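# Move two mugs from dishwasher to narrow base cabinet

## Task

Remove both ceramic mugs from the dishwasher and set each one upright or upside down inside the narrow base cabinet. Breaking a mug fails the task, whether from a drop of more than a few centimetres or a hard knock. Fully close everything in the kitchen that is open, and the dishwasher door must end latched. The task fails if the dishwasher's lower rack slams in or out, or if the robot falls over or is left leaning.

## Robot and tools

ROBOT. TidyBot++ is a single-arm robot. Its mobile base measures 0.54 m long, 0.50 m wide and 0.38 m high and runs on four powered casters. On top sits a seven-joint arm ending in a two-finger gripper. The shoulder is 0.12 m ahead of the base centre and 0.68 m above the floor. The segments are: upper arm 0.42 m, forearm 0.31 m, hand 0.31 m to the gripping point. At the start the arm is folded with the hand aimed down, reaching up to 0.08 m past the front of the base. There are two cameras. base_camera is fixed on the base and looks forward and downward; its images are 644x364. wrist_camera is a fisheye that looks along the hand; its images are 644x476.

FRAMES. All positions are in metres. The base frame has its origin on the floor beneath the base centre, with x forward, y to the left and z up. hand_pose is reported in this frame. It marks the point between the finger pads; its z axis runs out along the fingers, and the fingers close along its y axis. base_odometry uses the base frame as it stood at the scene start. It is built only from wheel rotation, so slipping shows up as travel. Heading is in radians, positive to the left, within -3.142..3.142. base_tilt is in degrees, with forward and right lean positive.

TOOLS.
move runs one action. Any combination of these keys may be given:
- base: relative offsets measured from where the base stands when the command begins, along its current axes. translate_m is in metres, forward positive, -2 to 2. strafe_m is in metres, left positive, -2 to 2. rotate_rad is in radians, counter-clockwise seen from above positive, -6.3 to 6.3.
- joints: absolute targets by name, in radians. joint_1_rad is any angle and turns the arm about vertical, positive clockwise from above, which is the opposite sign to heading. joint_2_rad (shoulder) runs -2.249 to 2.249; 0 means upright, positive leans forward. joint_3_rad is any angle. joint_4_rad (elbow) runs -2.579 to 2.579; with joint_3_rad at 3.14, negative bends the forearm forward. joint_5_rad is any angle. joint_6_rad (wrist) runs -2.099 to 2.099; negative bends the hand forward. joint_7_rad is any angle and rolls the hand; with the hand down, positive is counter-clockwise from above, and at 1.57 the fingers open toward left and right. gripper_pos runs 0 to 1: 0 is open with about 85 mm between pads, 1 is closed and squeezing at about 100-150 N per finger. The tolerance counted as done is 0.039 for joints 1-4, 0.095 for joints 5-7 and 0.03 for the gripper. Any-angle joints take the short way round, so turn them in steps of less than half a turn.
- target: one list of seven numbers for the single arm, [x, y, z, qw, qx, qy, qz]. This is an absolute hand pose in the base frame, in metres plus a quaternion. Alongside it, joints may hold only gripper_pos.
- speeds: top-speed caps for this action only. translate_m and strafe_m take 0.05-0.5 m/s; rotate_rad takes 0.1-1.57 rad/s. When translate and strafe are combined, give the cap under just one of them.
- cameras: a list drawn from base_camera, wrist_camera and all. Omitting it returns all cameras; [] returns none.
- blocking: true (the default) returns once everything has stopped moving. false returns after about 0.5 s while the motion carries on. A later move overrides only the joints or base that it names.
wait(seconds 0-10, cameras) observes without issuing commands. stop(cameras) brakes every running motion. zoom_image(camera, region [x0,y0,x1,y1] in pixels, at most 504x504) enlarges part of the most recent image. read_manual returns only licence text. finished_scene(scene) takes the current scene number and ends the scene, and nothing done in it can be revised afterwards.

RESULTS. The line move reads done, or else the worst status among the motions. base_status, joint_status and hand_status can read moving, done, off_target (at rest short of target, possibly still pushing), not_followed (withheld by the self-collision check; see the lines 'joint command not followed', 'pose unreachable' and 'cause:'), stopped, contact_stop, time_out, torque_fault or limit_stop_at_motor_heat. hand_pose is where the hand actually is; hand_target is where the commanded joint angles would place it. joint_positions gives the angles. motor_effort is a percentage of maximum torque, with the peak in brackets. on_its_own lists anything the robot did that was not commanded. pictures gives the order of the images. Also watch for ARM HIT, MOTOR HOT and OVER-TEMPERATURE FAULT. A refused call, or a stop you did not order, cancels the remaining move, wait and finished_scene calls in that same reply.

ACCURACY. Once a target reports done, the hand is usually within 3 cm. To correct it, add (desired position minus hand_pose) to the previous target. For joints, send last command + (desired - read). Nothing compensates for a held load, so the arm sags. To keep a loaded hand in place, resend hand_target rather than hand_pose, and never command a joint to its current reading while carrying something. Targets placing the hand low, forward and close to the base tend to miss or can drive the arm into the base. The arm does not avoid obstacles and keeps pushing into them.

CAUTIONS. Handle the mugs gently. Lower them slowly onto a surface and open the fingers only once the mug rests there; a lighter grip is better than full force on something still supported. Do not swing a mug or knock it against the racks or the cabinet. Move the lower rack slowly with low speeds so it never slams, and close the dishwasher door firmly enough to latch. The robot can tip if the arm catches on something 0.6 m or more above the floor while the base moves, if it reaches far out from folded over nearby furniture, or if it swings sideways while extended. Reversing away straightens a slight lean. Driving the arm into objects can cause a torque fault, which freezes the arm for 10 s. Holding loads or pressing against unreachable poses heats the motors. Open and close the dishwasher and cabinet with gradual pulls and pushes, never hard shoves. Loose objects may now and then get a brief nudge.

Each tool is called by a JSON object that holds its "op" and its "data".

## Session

{"op": "move", "data": {}}

Scene clock: 0.00 s.
base_odometry: x=+0.000 y=+0.000 heading=+0.000
base_tilt: forward=-0.7 right=-0.4
base_status: not commanded
joint_positions: joint_1_rad=+0.039 joint_2_rad=-0.310 joint_3_rad=+3.182 joint_4_rad=-2.505 joint_5_rad=-0.020 joint_6_rad=-0.850 joint_7_rad=+1.601 gripper_pos=+0.000
joint_status: not commanded
motor_effort: joint_1_rad=+1 joint_2_rad=-3 joint_3_rad=-1 joint_4_rad=+14 joint_5_rad=+0 joint_6_rad=+1 joint_7_rad=-1
hand_pose: x=+0.2763 y=-0.0051 z=+0.5892 quat_wxyz=(-0.011, +0.998, -0.030, +0.049) (m; base frame)
hand_target: x=+0.2760 y=-0.0050 z=+0.5890 quat_wxyz=(-0.011, +0.998, -0.030, +0.048) (m; base frame)
hand_status: not commanded
pictures: base_camera, wrist_camera
camera_calibration:
wrist_camera: T_world_to_cam=[[-0.0740055, -0.995793, -0.054028, 0.0550234], [-0.988754, 0.0803266, -0.126147, 0.40234], [0.129956, 0.0440849, -0.990539, 0.677988], [0, 0, 0, 1]] pos_world=[0.313778, -0.00741572, 0.7253]

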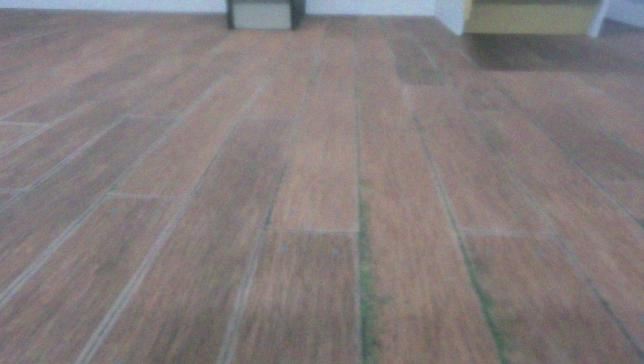

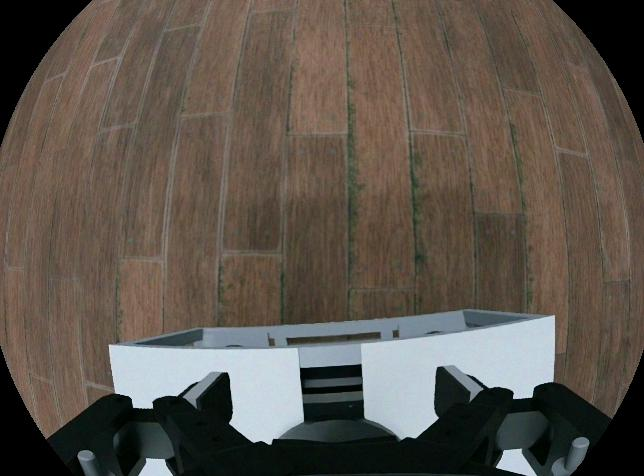

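{"op": "move", "data": {"joints": {"joint_6_rad": 0.5, "joint_1_rad":0, "joint_3_rad":3.14}}}

{"op": "move", "data": {"base": {"rotate_rad": 1.2}}}

{"op": "move", "data": {"base": {"rotate_rad": 1.2}}}

Scene clock: 5.70 s.
move: done
base_odometry: x=+0.000 y=+0.000 heading=+0.000
base_tilt: forward=-0.7 right=-0.4
base_status: not commanded
joint_positions: joint_1_rad=+0.018 joint_2_rad=-0.310 joint_3_rad=+3.152 joint_4_rad=-2.504 joint_5_rad=-0.020 joint_6_rad=+0.426 joint_7_rad=+1.601 gripper_pos=+0.000
joint_status: all done
motor_effort: joint_1_rad=+1(2) joint_2_rad=-8(9) joint_3_rad=+0(2) joint_4_rad=+19(19) joint_5_rad=+1(1) joint_6_rad=+8(9) joint_7_rad=-1(1)
hand_pose: x=+0.5512 y=-0.0141 z=+0.8381 quat_wxyz=(+0.015, +0.773, -0.010, +0.634) (m; base frame)
hand_target: x=+0.5546 y=-0.0009 z=+0.8598 quat_wxyz=(+0.007, +0.750, +0.002, +0.662) (m; base frame)
hand_status: not commanded
pictures: base_camera, wrist_camera
camera_calibration:
wrist_camera: T_world_to_cam=[[-0.0113571, -0.999862, -0.0121388, 0.0100893], [-0.165399, 0.0138507, -0.986129, 0.972212], [0.986161, -0.00919183, -0.165533, -0.274938], [0, 0, 0, 1]] pos_world=[0.43205, -0.00590514, 0.913338]

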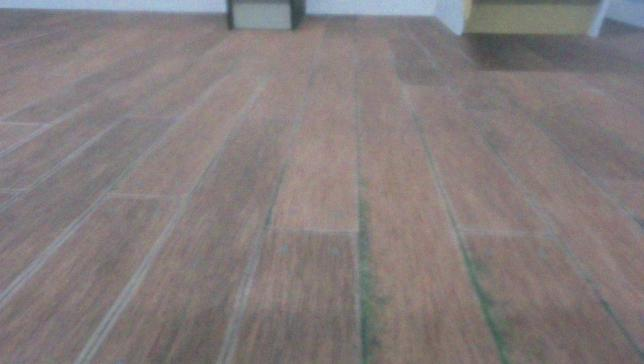

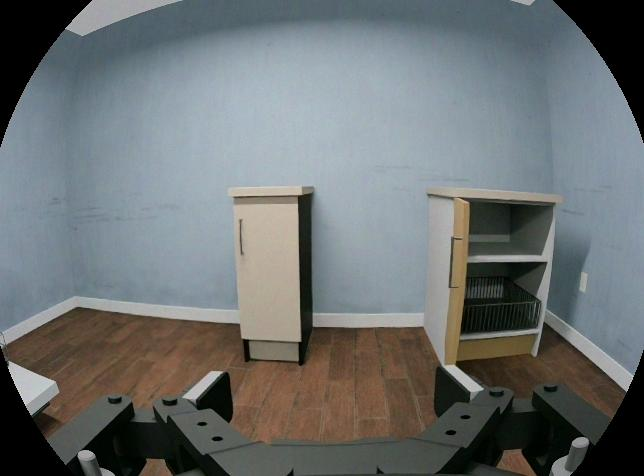

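Scene clock: 7.73 s.
move: done
base_odometry: x=+0.000 y=+0.000 heading=+1.200
base_tilt: forward=-0.6 right=-0.4
base_status: done
joint_positions: joint_1_rad=+0.012 joint_2_rad=-0.310 joint_3_rad=+3.144 joint_4_rad=-2.504 joint_5_rad=-0.020 joint_6_rad=+0.427 joint_7_rad=+1.601 gripper_pos=+0.000
joint_status: not commanded
motor_effort: joint_1_rad=+1(2) joint_2_rad=-8(9) joint_3_rad=+0(3) joint_4_rad=+19(19) joint_5_rad=+1(1) joint_6_rad=+9(10) joint_7_rad=+0(1)
hand_pose: x=+0.5513 y=-0.0075 z=+0.8383 quat_wxyz=(+0.011, +0.773, -0.004, +0.634) (m; base frame)
hand_target: x=+0.5546 y=-0.0009 z=+0.8598 quat_wxyz=(+0.007, +0.750, +0.002, +0.662) (m; base frame)
hand_status: not commanded
pictures: base_camera, wrist_camera
camera_calibration:
wrist_camera: T_world_to_cam=[[0.00297991, -0.999947, -0.00983063, 0.00684303], [-0.165076, 0.00920391, -0.986238, 0.972087], [0.986276, 0.0045617, -0.16504, -0.27534], [0, 0, 0, 1]] pos_world=[0.43201, -0.000848308, 0.913334]

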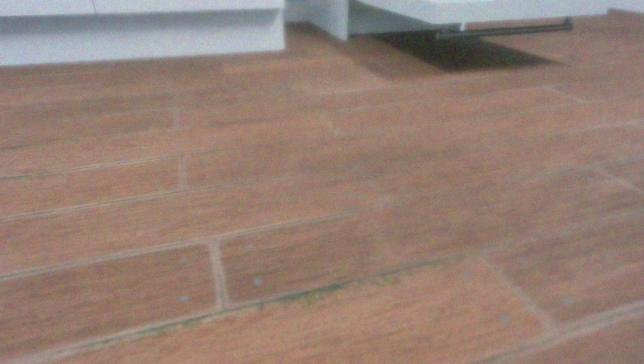

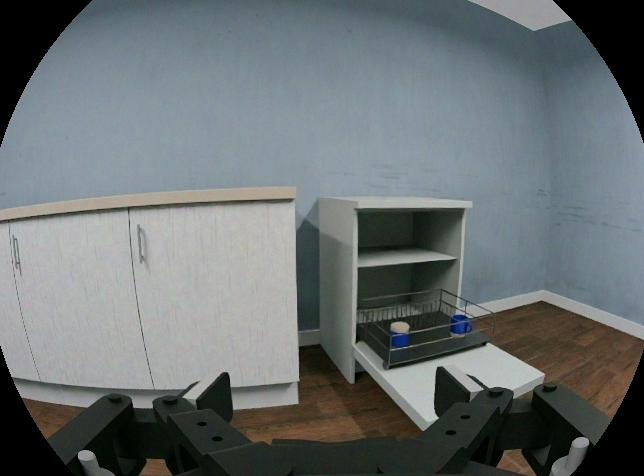

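Scene clock: 9.77 s.
move: done
base_odometry: x=+0.000 y=+0.000 heading=+2.400
base_tilt: forward=-0.7 right=-0.4
base_status: done
joint_positions: joint_1_rad=+0.009 joint_2_rad=-0.310 joint_3_rad=+3.141 joint_4_rad=-2.504 joint_5_rad=-0.020 joint_6_rad=+0.427 joint_7_rad=+1.601 gripper_pos=+0.000
joint_status: not commanded
motor_effort: joint_1_rad=+1(2) joint_2_rad=-8(9) joint_3_rad=+0(2) joint_4_rad=+19(20) joint_5_rad=+1(1) joint_6_rad=+9(10) joint_7_rad=-1(1)
hand_pose: x=+0.5513 y=-0.0049 z=+0.8383 quat_wxyz=(+0.010, +0.773, -0.001, +0.634) (m; base frame)
hand_target: x=+0.5546 y=-0.0009 z=+0.8598 quat_wxyz=(+0.007, +0.750, +0.002, +0.662) (m; base frame)
hand_status: not commanded
pictures: base_camera, wrist_camera
camera_calibration:
wrist_camera: T_world_to_cam=[[0.00859479, -0.999924, -0.00888472, 0.00557704], [-0.164929, 0.00734584, -0.986278, 0.972121], [0.986268, 0.00994221, -0.164853, -0.275392], [0, 0, 0, 1]] pos_world=[0.431893, 0.00117357, 0.913432]

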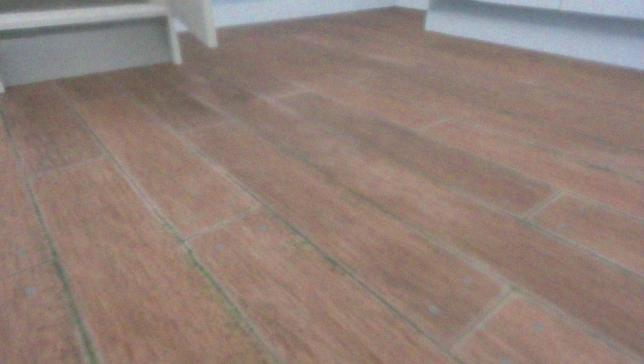

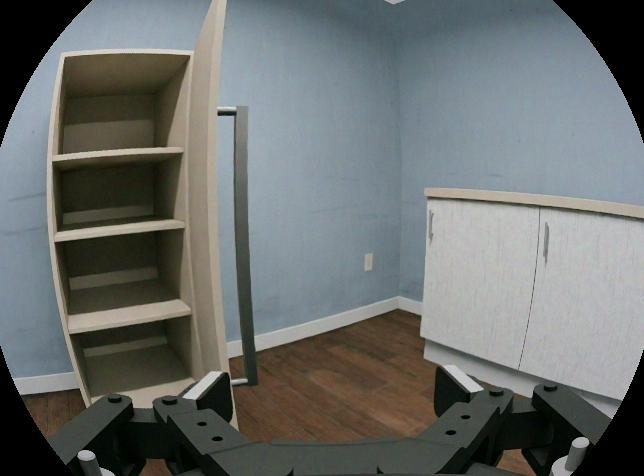

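{"op": "move", "data": {"base": {"rotate_rad": -2.0}}}

{"op": "move", "data": {"base": {"rotate_rad": -0.7}}}

Scene clock: 71.97 s.
move: done
base_odometry: x=+0.000 y=+0.000 heading=+0.400
base_tilt: forward=-0.7 right=-0.4
base_status: done
joint_positions: joint_1_rad=+0.007 joint_2_rad=-0.310 joint_3_rad=+3.140 joint_4_rad=-2.504 joint_5_rad=-0.020 joint_6_rad=+0.427 joint_7_rad=+1.601 gripper_pos=+0.000
joint_status: not commanded
motor_effort: joint_1_rad=+1(2) joint_2_rad=-8(9) joint_3_rad=+0(3) joint_4_rad=+19(19) joint_5_rad=+1(1) joint_6_rad=+9(10) joint_7_rad=-1(1)
hand_pose: x=+0.5513 y=-0.0035 z=+0.8384 quat_wxyz=(+0.009, +0.773, +0.000, +0.634) (m; base frame)
hand_target: x=+0.5546 y=-0.0009 z=+0.8598 quat_wxyz=(+0.007, +0.750, +0.002, +0.662) (m; base frame)
hand_status: not commanded
pictures: base_camera, wrist_camera
camera_calibration:
wrist_camera: T_world_to_cam=[[0.0116159, -0.999898, -0.0083433, 0.00478923], [-0.164751, 0.00631604, -0.986315, 0.97207], [0.986267, 0.0128315, -0.164661, -0.275575], [0, 0, 0, 1]] pos_world=[0.431885, 0.00218514, 0.913431]

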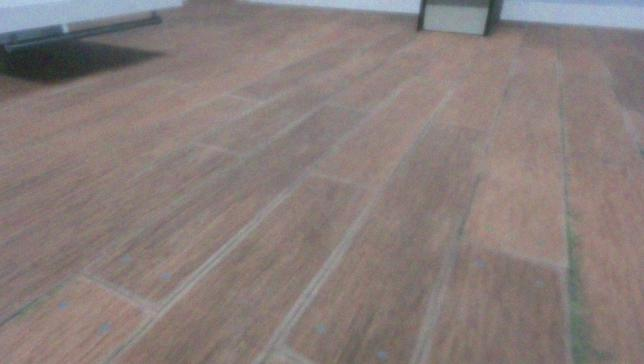

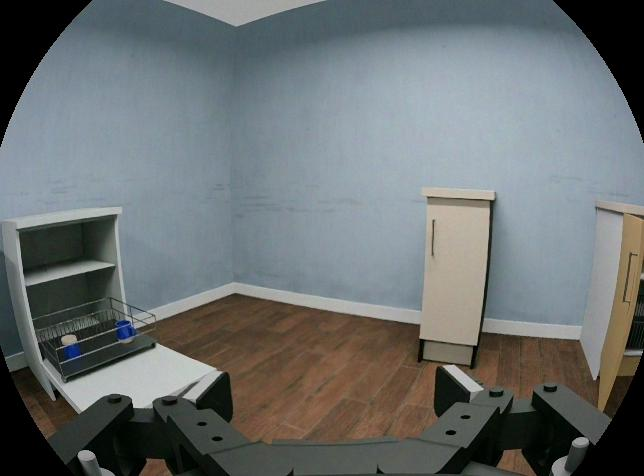

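Scene clock: 73.60 s.
move: done
base_odometry: x=+0.000 y=+0.000 heading=-0.300
base_tilt: forward=-0.6 right=-0.4
base_status: done
joint_positions: joint_1_rad=+0.007 joint_2_rad=-0.310 joint_3_rad=+3.141 joint_4_rad=-2.504 joint_5_rad=-0.020 joint_6_rad=+0.427 joint_7_rad=+1.601 gripper_pos=+0.000
joint_status: not commanded
motor_effort: joint_1_rad=+1(2) joint_2_rad=-8(9) joint_3_rad=-1(2) joint_4_rad=+19(20) joint_5_rad=+0(1) joint_6_rad=+9(10) joint_7_rad=-1(1)
hand_pose: x=+0.5513 y=-0.0043 z=+0.8384 quat_wxyz=(+0.009, +0.773, -0.001, +0.634) (m; base frame)
hand_target: x=+0.5546 y=-0.0009 z=+0.8598 quat_wxyz=(+0.007, +0.750, +0.002, +0.662) (m; base frame)
hand_status: not commanded
pictures: base_camera, wrist_camera
camera_calibration:
wrist_camera: T_world_to_cam=[[0.0101093, -0.999909, -0.00891738, 0.00536017], [-0.164745, 0.00713049, -0.98631, 0.972069], [0.986284, 0.01144, -0.164658, -0.275581], [0, 0, 0, 1]] pos_world=[0.43189, 0.00158101, 0.913433]

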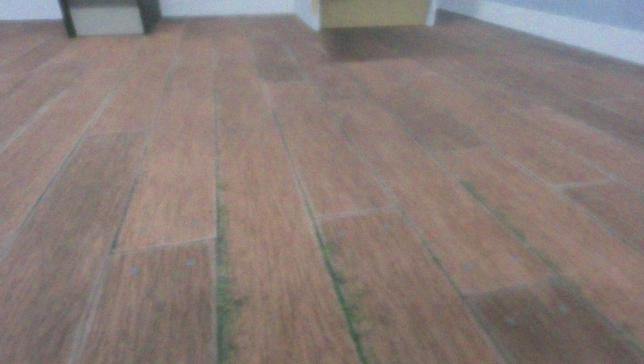

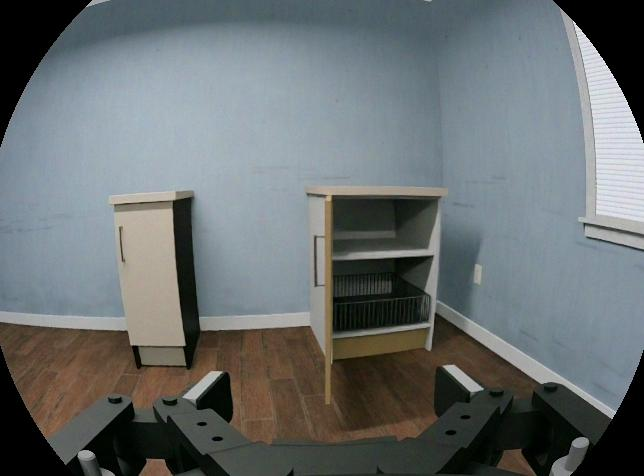

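{"op": "move", "data": {"joints": {"joint_1_rad":0,"joint_2_rad":1.568,"joint_3_rad":3.14,"joint_4_rad":-1.47,"joint_5_rad":0,"joint_6_rad":1.45,"joint_7_rad":1.57,"gripper_pos":1}, "base": {"strafe_m":0.22}}}

{"op": "move", "data": {"base": {"translate_m":0.65}, "speeds": {"translate_m":0.3}}}

Scene clock: 105.13 s.
move: done
base_odometry: x=+0.065 y=+0.210 heading=-0.300
base_tilt: forward=-0.6 right=-0.4
base_status: done
joint_positions: joint_1_rad=+0.005 joint_2_rad=+1.560 joint_3_rad=+3.139 joint_4_rad=-1.492 joint_5_rad=-0.020 joint_6_rad=+1.375 joint_7_rad=+1.601 gripper_pos=+0.999
joint_status: all done
motor_effort: joint_1_rad=+1(4) joint_2_rad=-44(47) joint_3_rad=-2(4) joint_4_rad=+7(19) joint_5_rad=+1(1) joint_6_rad=+9(10) joint_7_rad=-1(2)
hand_pose: x=+0.8771 y=-0.0080 z=+0.3399 quat_wxyz=(+0.017, +0.744, +0.000, +0.668) (m; base frame)
hand_target: x=+0.8835 y=+0.0019 z=+0.3650 quat_wxyz=(-0.001, +0.713, -0.001, +0.701) (m; base frame)
hand_status: not commanded
pictures: base_camera, wrist_camera
camera_calibration:
wrist_camera: T_world_to_cam=[[0.0026204, -0.999983, 0.00528751, -0.00433369], [-0.0767572, -0.00547306, -0.997035, 0.460527], [0.997046, 0.00220677, -0.0767702, -0.718333], [0, 0, 0, 1]] pos_world=[0.751571, -0.000227929, 0.404038]

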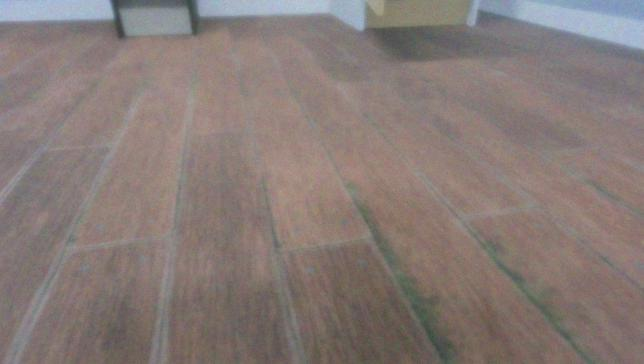

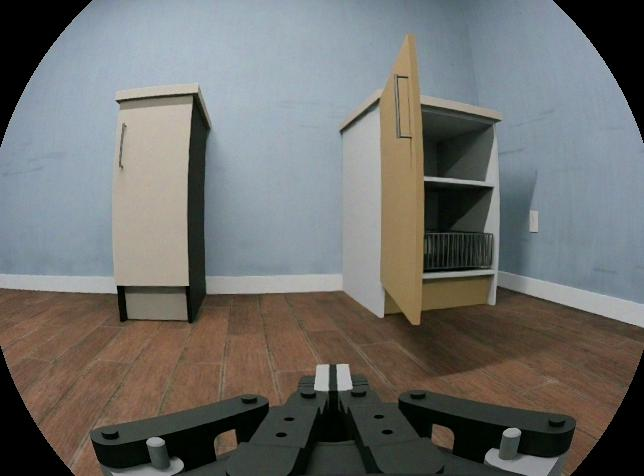

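Scene clock: 108.23 s.
move: done
base_odometry: x=+0.686 y=+0.018 heading=-0.300
base_tilt: forward=-0.6 right=-0.4
base_status: done
joint_positions: joint_1_rad=+0.005 joint_2_rad=+1.562 joint_3_rad=+3.139 joint_4_rad=-1.486 joint_5_rad=-0.020 joint_6_rad=+1.378 joint_7_rad=+1.601 gripper_pos=+0.999
joint_status: not commanded
motor_effort: joint_1_rad=+1(2) joint_2_rad=-43(46) joint_3_rad=-1(3) joint_4_rad=+7(9) joint_5_rad=+0(1) joint_6_rad=+8(10) joint_7_rad=-1(1)
hand_pose: x=+0.8791 y=-0.0080 z=+0.3423 quat_wxyz=(+0.017, +0.741, +0.000, +0.671) (m; base frame)
hand_target: x=+0.8835 y=+0.0019 z=+0.3650 quat_wxyz=(-0.001, +0.713, -0.001, +0.701) (m; base frame)
hand_status: not commanded
pictures: base_camera, wrist_camera
camera_calibration:
wrist_camera: T_world_to_cam=[[0.00258435, -0.999981, 0.00551048, -0.00440822], [-0.0678676, -0.00567318, -0.997678, 0.455447], [0.997691, 0.00220437, -0.067881, -0.723765], [0, 0, 0, 1]] pos_world=[0.753015, -0.000228852, 0.405284]

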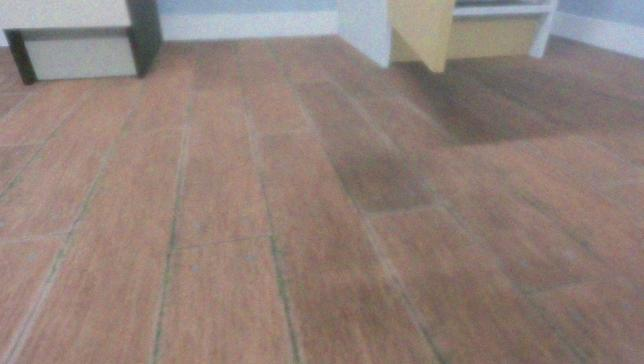

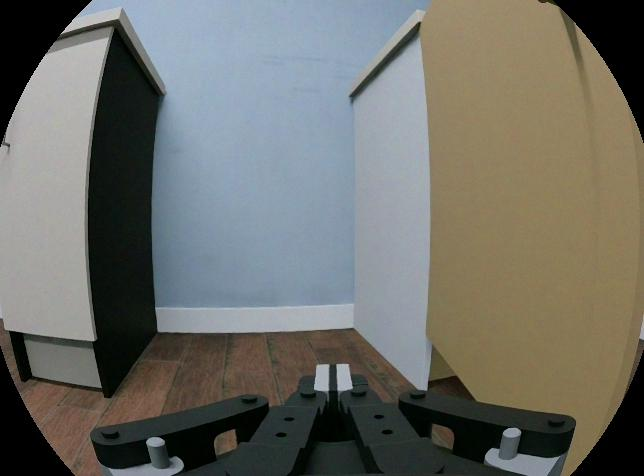

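{"op": "move", "data": {"base": {"strafe_m":-0.25}, "speeds": {"strafe_m":0.12}}}

{"op": "move", "data": {"base": {"strafe_m":-0.2}, "speeds": {"strafe_m":0.12}}}

Scene clock: 116.07 s.
move: done
base_odometry: x=+0.612 y=-0.221 heading=-0.300
base_tilt: forward=-0.6 right=-0.4
base_status: done
joint_positions: joint_1_rad=+0.004 joint_2_rad=+1.562 joint_3_rad=+3.139 joint_4_rad=-1.486 joint_5_rad=-0.020 joint_6_rad=+1.378 joint_7_rad=+1.601 gripper_pos=+0.999
joint_status: not commanded
motor_effort: joint_1_rad=+2(4) joint_2_rad=-44(45) joint_3_rad=-2(3) joint_4_rad=+7(8) joint_5_rad=+0(1) joint_6_rad=+9(10) joint_7_rad=-1(1)
hand_pose: x=+0.8791 y=-0.0067 z=+0.3424 quat_wxyz=(+0.016, +0.741, +0.001, +0.671) (m; base frame)
hand_target: x=+0.8835 y=+0.0019 z=+0.3650 quat_wxyz=(-0.001, +0.713, -0.001, +0.701) (m; base frame)
hand_status: not commanded
pictures: base_camera, wrist_camera
camera_calibration:
wrist_camera: T_world_to_cam=[[0.00417985, -0.999977, 0.00542039, -0.00456422], [-0.0674544, -0.00569004, -0.997706, 0.455155], [0.997714, 0.00380463, -0.0674766, -0.723946], [0, 0, 0, 1]] pos_world=[0.753012, 0.000780088, 0.405287]

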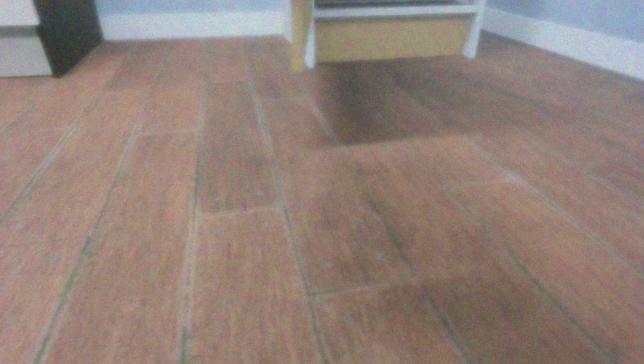

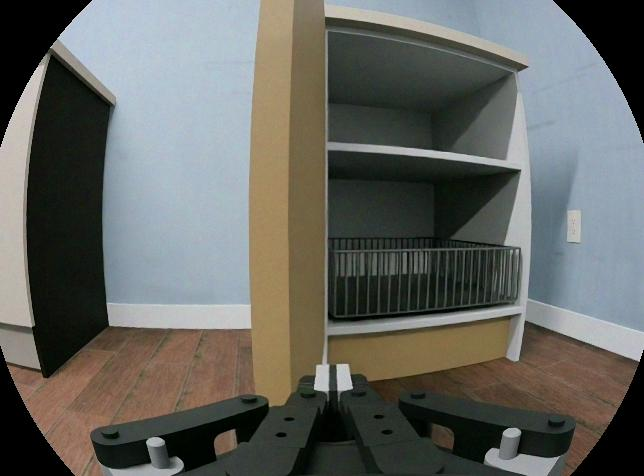

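Scene clock: 118.37 s.
move: done
base_odometry: x=+0.553 y=-0.412 heading=-0.300
base_tilt: forward=-0.6 right=-0.4
base_status: done
joint_positions: joint_1_rad=+0.002 joint_2_rad=+1.562 joint_3_rad=+3.139 joint_4_rad=-1.486 joint_5_rad=-0.020 joint_6_rad=+1.378 joint_7_rad=+1.601 gripper_pos=+0.999
joint_status: not commanded
motor_effort: joint_1_rad=+1(4) joint_2_rad=-44(44) joint_3_rad=-2(3) joint_4_rad=+8(8) joint_5_rad=+1(1) joint_6_rad=+9(10) joint_7_rad=-1(1)
hand_pose: x=+0.8792 y=-0.0057 z=+0.3424 quat_wxyz=(+0.016, +0.741, +0.001, +0.671) (m; base frame)
hand_target: x=+0.8835 y=+0.0019 z=+0.3650 quat_wxyz=(-0.001, +0.713, -0.001, +0.701) (m; base frame)
hand_status: not commanded
pictures: base_camera, wrist_camera
camera_calibration:
wrist_camera: T_world_to_cam=[[0.00558319, -0.99997, 0.00544055, -0.00472178], [-0.0674466, -0.00580481, -0.997706, 0.455155], [0.997707, 0.00520344, -0.067477, -0.723943], [0, 0, 0, 1]] pos_world=[0.753008, 0.00168744, 0.405287]

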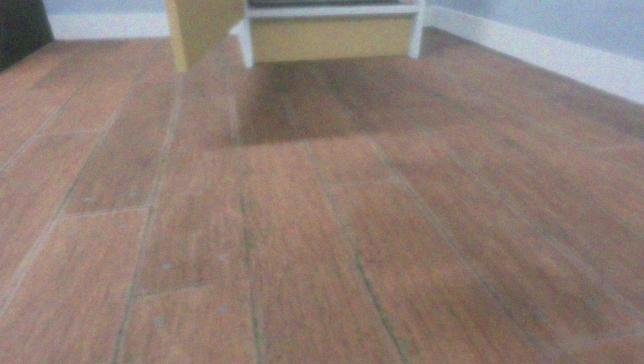

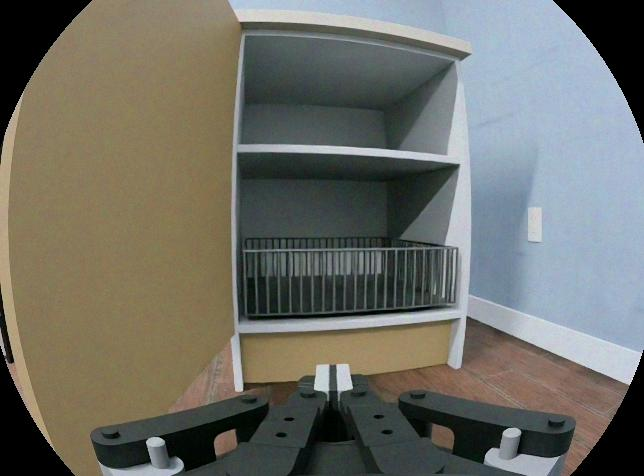

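{"op": "move", "data": {"base": {"translate_m":-0.05}}}

{"op": "move", "data": {"base": {"strafe_m":0.5}, "speeds": {"strafe_m":0.3}}}

{"op": "move", "data": {"base": {"translate_m":0.24}, "speeds": {"translate_m":0.3}}}

{"op": "move", "data": {"base": {"strafe_m":-0.3}, "speeds": {"strafe_m":0.12}}}

Scene clock: 129.60 s.
move: done
base_odometry: x=+0.505 y=-0.397 heading=-0.300
base_tilt: forward=-0.6 right=-0.4
base_status: done
joint_positions: joint_1_rad=+0.002 joint_2_rad=+1.563 joint_3_rad=+3.139 joint_4_rad=-1.485 joint_5_rad=-0.020 joint_6_rad=+1.379 joint_7_rad=+1.601 gripper_pos=+0.999
joint_status: not commanded
motor_effort: joint_1_rad=+1(2) joint_2_rad=-44(45) joint_3_rad=-2(3) joint_4_rad=+7(9) joint_5_rad=+1(1) joint_6_rad=+8(10) joint_7_rad=-1(1)
hand_pose: x=+0.8789 y=-0.0057 z=+0.3414 quat_wxyz=(+0.016, +0.741, +0.001, +0.671) (m; base frame)
hand_target: x=+0.8835 y=+0.0019 z=+0.3650 quat_wxyz=(-0.001, +0.713, -0.001, +0.701) (m; base frame)
hand_status: not commanded
pictures: base_camera, wrist_camera
camera_calibration:
wrist_camera: T_world_to_cam=[[0.00558574, -0.99997, 0.00543749, -0.00471642], [-0.0679503, -0.00580456, -0.997672, 0.454606], [0.997673, 0.00520326, -0.0679807, -0.723572], [0, 0, 0, 1]] pos_world=[0.752806, 0.00168744, 0.404384]

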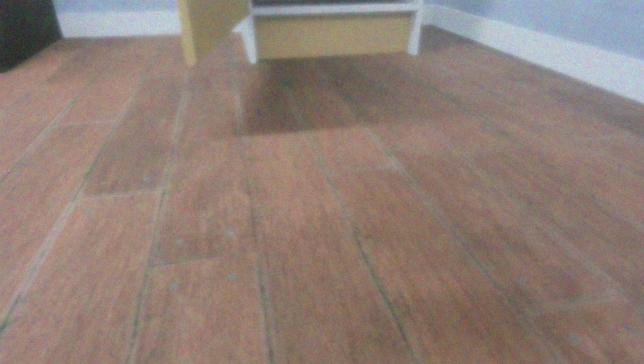

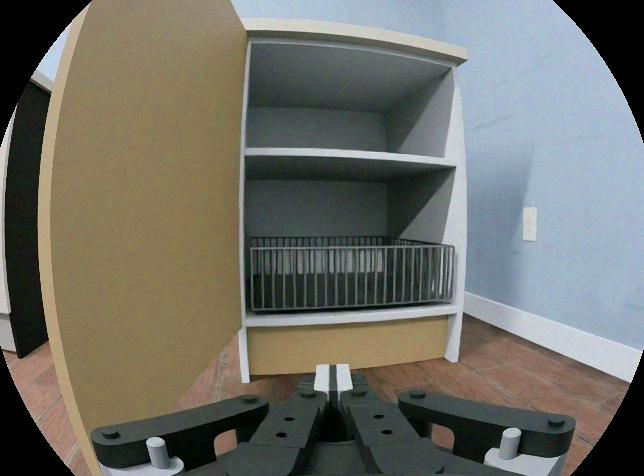

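Scene clock: 132.23 s.
move: done
base_odometry: x=+0.653 y=+0.080 heading=-0.300
base_tilt: forward=-0.6 right=-0.4
base_status: done
joint_positions: joint_1_rad=-0.002 joint_2_rad=+1.563 joint_3_rad=+3.139 joint_4_rad=-1.485 joint_5_rad=-0.020 joint_6_rad=+1.379 joint_7_rad=+1.601 gripper_pos=+0.999
joint_status: not commanded
motor_effort: joint_1_rad=+1(5) joint_2_rad=-43(44) joint_3_rad=-2(4) joint_4_rad=+7(8) joint_5_rad=+1(1) joint_6_rad=+9(10) joint_7_rad=-1(1)
hand_pose: x=+0.8789 y=-0.0020 z=+0.3415 quat_wxyz=(+0.014, +0.741, +0.003, +0.671) (m; base frame)
hand_target: x=+0.8835 y=+0.0019 z=+0.3650 quat_wxyz=(-0.001, +0.713, -0.001, +0.701) (m; base frame)
hand_status: not commanded
pictures: base_camera, wrist_camera
camera_calibration:
wrist_camera: T_world_to_cam=[[0.0104987, -0.999929, 0.00555902, -0.00533936], [-0.0676162, -0.00625652, -0.997692, 0.454483], [0.997656, 0.0100986, -0.0676771, -0.723702], [0, 0, 0, 1]] pos_world=[0.752792, 0.0048129, 0.404485]

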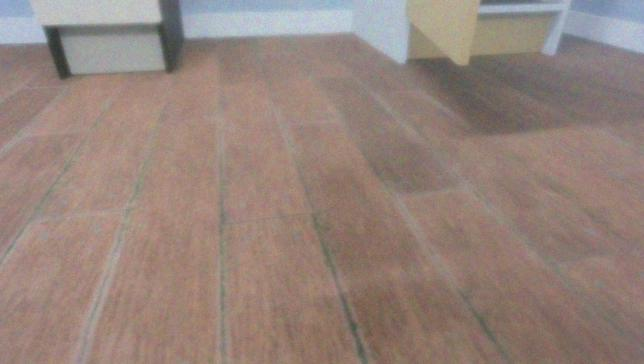

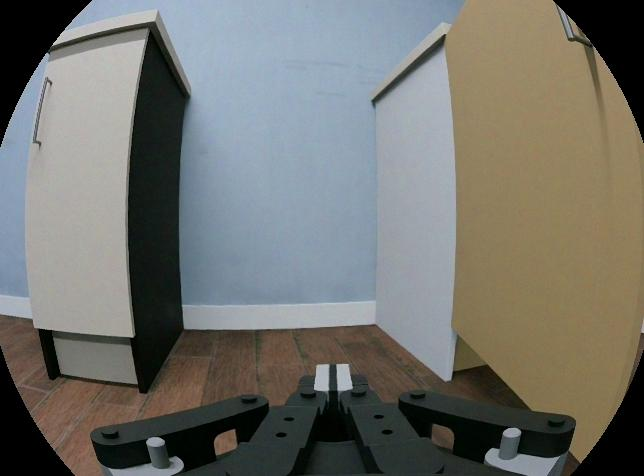

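Scene clock: 133.97 s.
move: done
base_odometry: x=+0.882 y=+0.010 heading=-0.300
base_tilt: forward=-0.6 right=-0.4
base_status: done
joint_positions: joint_1_rad=-0.002 joint_2_rad=+1.564 joint_3_rad=+3.139 joint_4_rad=-1.484 joint_5_rad=-0.020 joint_6_rad=+1.380 joint_7_rad=+1.601 gripper_pos=+0.999
joint_status: not commanded
motor_effort: joint_1_rad=+1(2) joint_2_rad=-44(46) joint_3_rad=-1(3) joint_4_rad=+8(9) joint_5_rad=+1(1) joint_6_rad=+8(10) joint_7_rad=-1(1)
hand_pose: x=+0.8791 y=-0.0020 z=+0.3418 quat_wxyz=(+0.014, +0.740, +0.003, +0.672) (m; base frame)
hand_target: x=+0.8835 y=+0.0019 z=+0.3650 quat_wxyz=(-0.001, +0.713, -0.001, +0.701) (m; base frame)
hand_status: not commanded
pictures: base_camera, wrist_camera
camera_calibration:
wrist_camera: T_world_to_cam=[[0.0104917, -0.999929, 0.00557241, -0.00534117], [-0.0663212, -0.00625629, -0.997779, 0.453657], [0.997743, 0.0100988, -0.0663822, -0.724391], [0, 0, 0, 1]] pos_world=[0.752899, 0.0048129, 0.404592]

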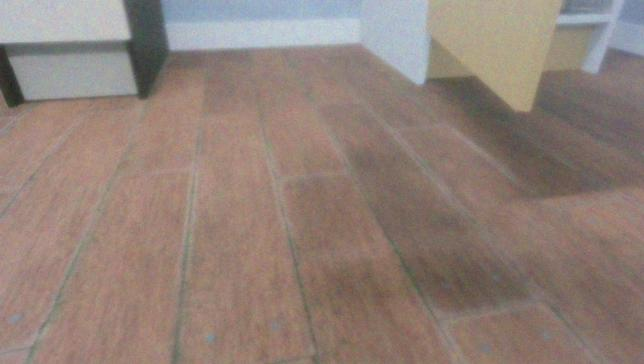

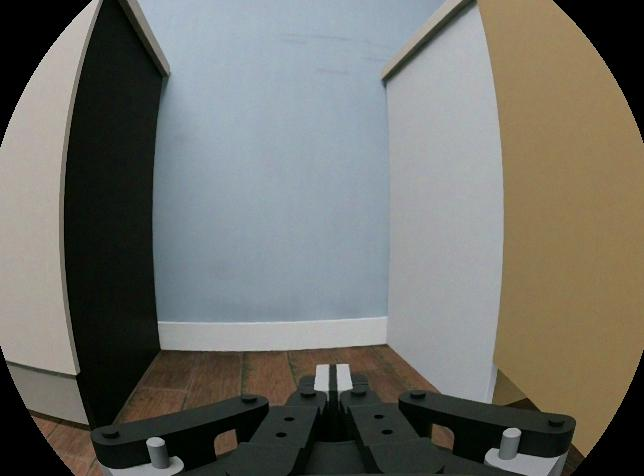

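Scene clock: 137.10 s.
move: done
base_odometry: x=+0.794 y=-0.277 heading=-0.300
base_tilt: forward=-0.6 right=-0.3
base_status: done
joint_positions: joint_1_rad=+0.001 joint_2_rad=+1.564 joint_3_rad=+3.138 joint_4_rad=-1.484 joint_5_rad=-0.018 joint_6_rad=+1.380 joint_7_rad=+1.601 gripper_pos=+0.999
joint_status: not commanded
motor_effort: joint_1_rad=+1(6) joint_2_rad=-43(45) joint_3_rad=-2(3) joint_4_rad=+7(8) joint_5_rad=+1(2) joint_6_rad=+9(10) joint_7_rad=-1(1)
hand_pose: x=+0.8791 y=-0.0037 z=+0.3418 quat_wxyz=(+0.014, +0.740, +0.002, +0.672) (m; base frame)
hand_target: x=+0.8835 y=+0.0019 z=+0.3650 quat_wxyz=(-0.001, +0.713, -0.001, +0.701) (m; base frame)
hand_status: not commanded
pictures: base_camera, wrist_camera
camera_calibration:
wrist_camera: T_world_to_cam=[[0.00913237, -0.999948, 0.00454668, -0.00550479], [-0.0663309, -0.00514263, -0.997784, 0.453656], [0.997756, 0.00881055, -0.0663744, -0.724387], [0, 0, 0, 1]] pos_world=[0.752903, 0.00321073, 0.404595]

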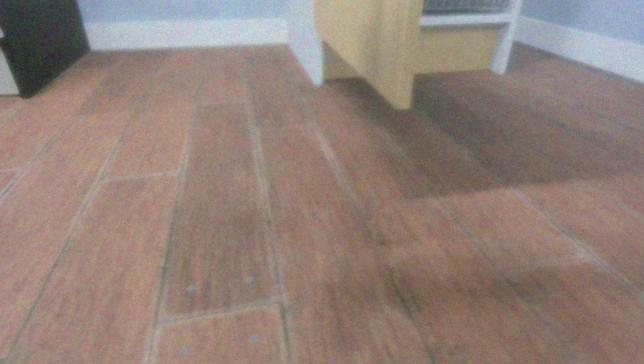

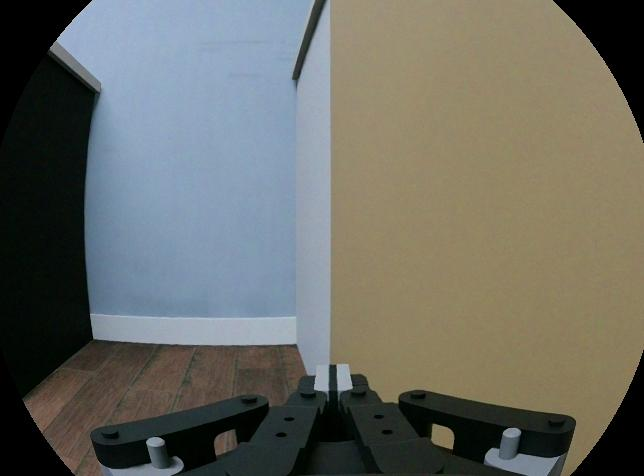

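{"op": "move", "data": {"base": {"strafe_m":-0.3}, "speeds": {"strafe_m":0.12}}}

Scene clock: 144.40 s.
move: done
base_odometry: x=+0.705 y=-0.564 heading=-0.299
base_tilt: forward=-0.6 right=-0.3
base_status: done
joint_positions: joint_1_rad=+0.003 joint_2_rad=+1.564 joint_3_rad=+3.137 joint_4_rad=-1.484 joint_5_rad=-0.015 joint_6_rad=+1.380 joint_7_rad=+1.601 gripper_pos=+0.999
joint_status: not commanded
motor_effort: joint_1_rad=+1(6) joint_2_rad=-43(45) joint_3_rad=-2(4) joint_4_rad=+6(8) joint_5_rad=+0(3) joint_6_rad=+9(10) joint_7_rad=-1(1)
hand_pose: x=+0.8791 y=-0.0037 z=+0.3419 quat_wxyz=(+0.014, +0.740, +0.003, +0.672) (m; base frame)
hand_target: x=+0.8835 y=+0.0019 z=+0.3650 quat_wxyz=(-0.001, +0.713, -0.001, +0.701) (m; base frame)
hand_status: not commanded
pictures: base_camera, wrist_camera
camera_calibration:
wrist_camera: T_world_to_cam=[[0.0103245, -0.999937, 0.00438089, -0.00662854], [-0.0662253, -0.00505527, -0.997792, 0.453678], [0.997751, 0.0100116, -0.0662734, -0.724415], [0, 0, 0, 1]] pos_world=[0.7529, 0.00291787, 0.404696]

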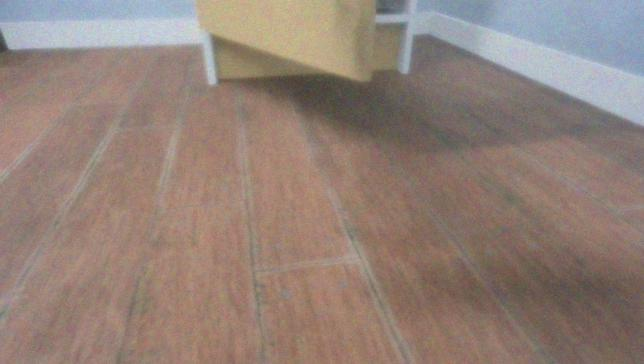

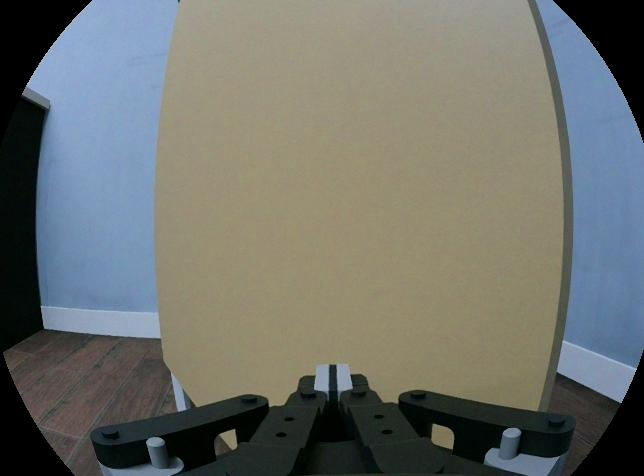

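Nice; ~40° left. Move toward free edge and push forward.

{"op": "move", "data": {"base": {"translate_m":0.1,"strafe_m":-0.12}, "speeds": {"translate_m":0.12}}}

{"op": "move", "data": {"base": {"translate_m":0.15,"strafe_m":0}, "speeds": {"translate_m":0.12}}}

Scene clock: 149.57 s.
move: done
base_odometry: x=+0.766 y=-0.708 heading=-0.300
base_tilt: forward=-0.6 right=-0.4
base_status: done
joint_positions: joint_1_rad=+0.000 joint_2_rad=+1.565 joint_3_rad=+3.137 joint_4_rad=-1.483 joint_5_rad=-0.013 joint_6_rad=+1.380 joint_7_rad=+1.601 gripper_pos=+0.999
joint_status: not commanded
motor_effort: joint_1_rad=+1(7) joint_2_rad=-44(47) joint_3_rad=-1(3) joint_4_rad=+7(12) joint_5_rad=+0(4) joint_6_rad=+9(10) joint_7_rad=-1(1)
hand_pose: x=+0.8790 y=-0.0011 z=+0.3414 quat_wxyz=(+0.012, +0.740, +0.004, +0.672) (m; base frame)
hand_target: x=+0.8835 y=+0.0019 z=+0.3650 quat_wxyz=(-0.001, +0.713, -0.001, +0.701) (m; base frame)
hand_status: not commanded
pictures: base_camera, wrist_camera
camera_calibration:
wrist_camera: T_world_to_cam=[[0.0149286, -0.999879, 0.00432298, -0.00804193], [-0.0663002, -0.00530381, -0.997786, 0.45323], [0.997688, 0.0146089, -0.0663714, -0.72419], [0, 0, 0, 1]] pos_world=[0.752685, 0.00494252, 0.404196]

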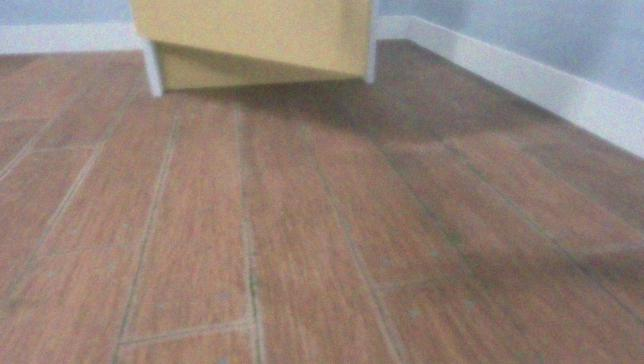

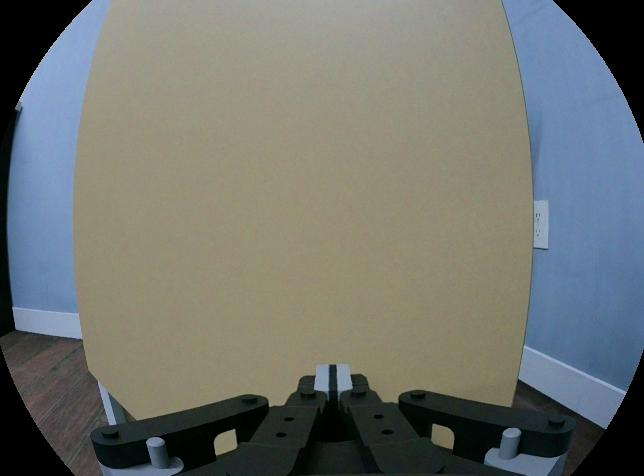

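Scene clock: 151.43 s.
move: done
base_odometry: x=+0.909 y=-0.753 heading=-0.300
base_tilt: forward=-0.6 right=-0.3
base_status: done
joint_positions: joint_1_rad=-0.001 joint_2_rad=+1.566 joint_3_rad=+3.137 joint_4_rad=-1.482 joint_5_rad=-0.012 joint_6_rad=+1.381 joint_7_rad=+1.601 gripper_pos=+0.999
joint_status: not commanded
motor_effort: joint_1_rad=+1(5) joint_2_rad=-43(47) joint_3_rad=-2(3) joint_4_rad=+7(12) joint_5_rad=+0(2) joint_6_rad=+9(10) joint_7_rad=+0(1)
hand_pose: x=+0.8791 y=-0.0002 z=+0.3411 quat_wxyz=(+0.012, +0.740, +0.005, +0.672) (m; base frame)
hand_target: x=+0.8835 y=+0.0019 z=+0.3650 quat_wxyz=(-0.001, +0.713, -0.001, +0.701) (m; base frame)
hand_status: not commanded
pictures: base_camera, wrist_camera
camera_calibration:
wrist_camera: T_world_to_cam=[[0.0164238, -0.999856, 0.00424948, -0.00842946], [-0.0656944, -0.00531996, -0.997826, 0.452405], [0.997705, 0.0161089, -0.0657724, -0.724588], [0, 0, 0, 1]] pos_world=[0.752784, 0.00565084, 0.403799]

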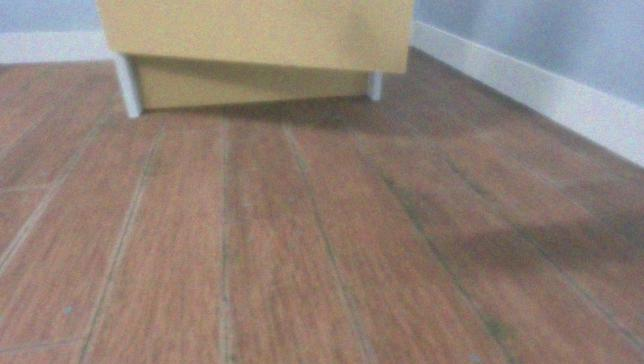

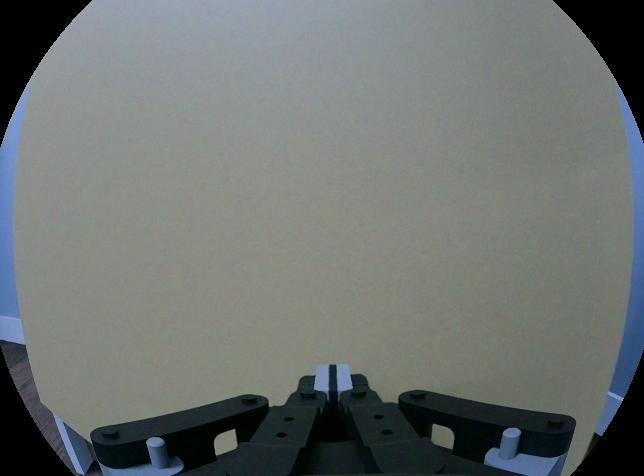

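{"op": "move", "data": {"base": {"translate_m":0.08,"strafe_m":-0.08}, "speeds": {"translate_m":0.1}}}

{"op": "move", "data": {"base": {"translate_m":0.08,"strafe_m":-0.02}, "speeds": {"translate_m":0.08}}}

Scene clock: 157.20 s.
move: done
base_odometry: x=+0.962 y=-0.853 heading=-0.300
base_tilt: forward=-0.6 right=-0.4
base_status: done
joint_positions: joint_1_rad=+0.000 joint_2_rad=+1.566 joint_3_rad=+3.137 joint_4_rad=-1.482 joint_5_rad=-0.012 joint_6_rad=+1.381 joint_7_rad=+1.601 gripper_pos=+0.999
joint_status: not commanded
motor_effort: joint_1_rad=+1(4) joint_2_rad=-43(45) joint_3_rad=-2(3) joint_4_rad=+7(8) joint_5_rad=+1(1) joint_6_rad=+9(10) joint_7_rad=-1(1)
hand_pose: x=+0.8792 y=-0.0012 z=+0.3413 quat_wxyz=(+0.012, +0.740, +0.004, +0.672) (m; base frame)
hand_target: x=+0.8835 y=+0.0019 z=+0.3650 quat_wxyz=(-0.001, +0.713, -0.001, +0.701) (m; base frame)
hand_status: not commanded
pictures: base_camera, wrist_camera
camera_calibration:
wrist_camera: T_world_to_cam=[[0.0152234, -0.999875, 0.00432174, -0.00826398], [-0.0652968, -0.00530716, -0.997852, 0.452321], [0.99775, 0.0149085, -0.0653694, -0.72486], [0, 0, 0, 1]] pos_world=[0.752889, 0.00494418, 0.404001]

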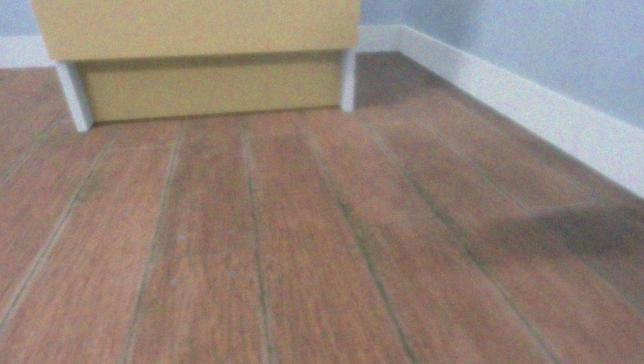

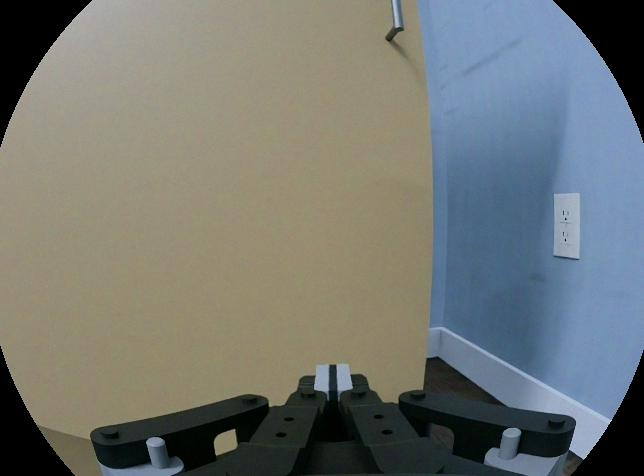

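Scene clock: 158.77 s.
move: done
base_odometry: x=+1.032 y=-0.896 heading=-0.300
base_tilt: forward=-0.6 right=-0.4
base_status: done
joint_positions: joint_1_rad=+0.000 joint_2_rad=+1.566 joint_3_rad=+3.137 joint_4_rad=-1.481 joint_5_rad=-0.012 joint_6_rad=+1.381 joint_7_rad=+1.601 gripper_pos=+0.999
joint_status: not commanded
motor_effort: joint_1_rad=+1(4) joint_2_rad=-44(45) joint_3_rad=-2(3) joint_4_rad=+7(8) joint_5_rad=+0(1) joint_6_rad=+9(10) joint_7_rad=-1(1)
hand_pose: x=+0.8794 y=-0.0010 z=+0.3415 quat_wxyz=(+0.012, +0.740, +0.004, +0.673) (m; base frame)
hand_target: x=+0.8835 y=+0.0019 z=+0.3650 quat_wxyz=(-0.001, +0.713, -0.001, +0.701) (m; base frame)
hand_status: not commanded
pictures: base_camera, wrist_camera
camera_calibration:
wrist_camera: T_world_to_cam=[[0.0154266, -0.999871, 0.00441821, -0.00835729], [-0.0647968, -0.00540915, -0.997884, 0.452067], [0.997779, 0.0151076, -0.0648719, -0.72518], [0, 0, 0, 1]] pos_world=[0.752991, 0.00504483, 0.404104]

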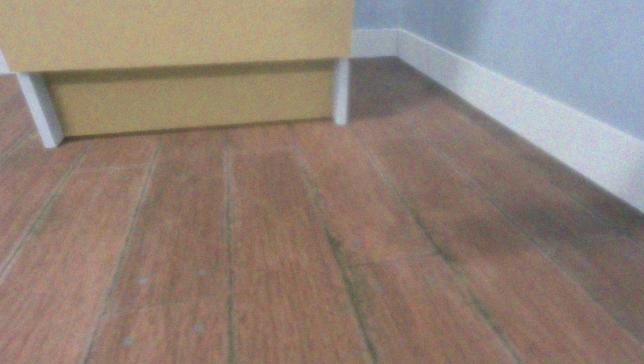

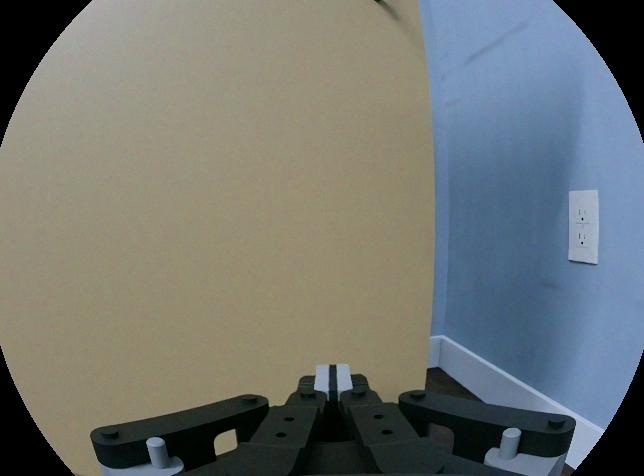

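Keep pushing until resistance.

{"op": "move", "data": {"base": {"translate_m":0.09}, "speeds": {"translate_m":0.06}}}

Scene clock: 165.47 s.
move: done
base_odometry: x=+1.119 y=-0.922 heading=-0.300
base_tilt: forward=-0.6 right=-0.4
base_status: done
joint_positions: joint_1_rad=+0.000 joint_2_rad=+1.566 joint_3_rad=+3.137 joint_4_rad=-1.481 joint_5_rad=-0.012 joint_6_rad=+1.381 joint_7_rad=+1.601 gripper_pos=+0.999
joint_status: not commanded
motor_effort: joint_1_rad=+1(2) joint_2_rad=-43(45) joint_3_rad=-2(3) joint_4_rad=+7(8) joint_5_rad=+1(1) joint_6_rad=+9(10) joint_7_rad=-1(2)
hand_pose: x=+0.8794 y=-0.0010 z=+0.3415 quat_wxyz=(+0.012, +0.740, +0.004, +0.673) (m; base frame)
hand_target: x=+0.8835 y=+0.0019 z=+0.3650 quat_wxyz=(-0.001, +0.713, -0.001, +0.701) (m; base frame)
hand_status: not commanded
pictures: base_camera, wrist_camera
camera_calibration:
wrist_camera: T_world_to_cam=[[0.0154261, -0.999871, 0.00441973, -0.0083596], [-0.0646971, -0.00540912, -0.99789, 0.452102], [0.997786, 0.0151077, -0.0647722, -0.725319], [0, 0, 0, 1]] pos_world=[0.753092, 0.00504483, 0.404204]

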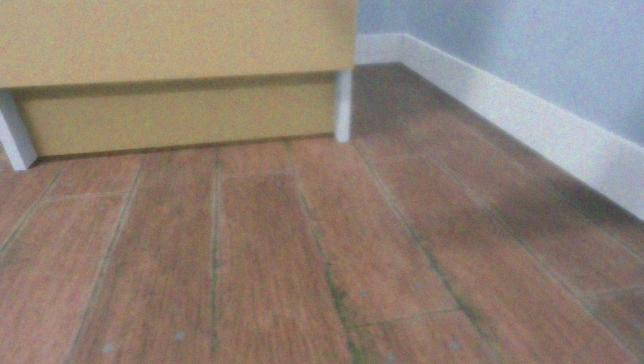

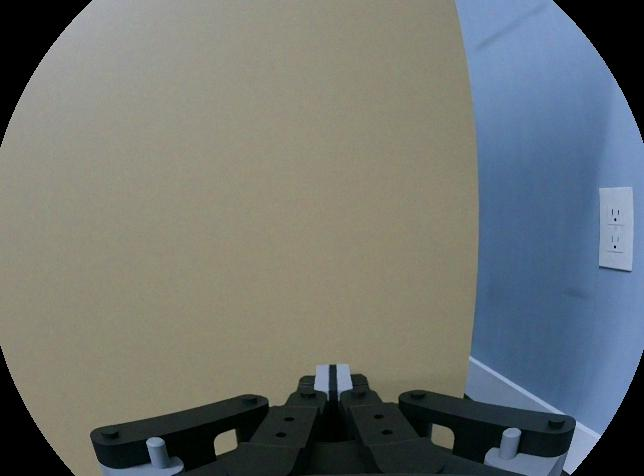

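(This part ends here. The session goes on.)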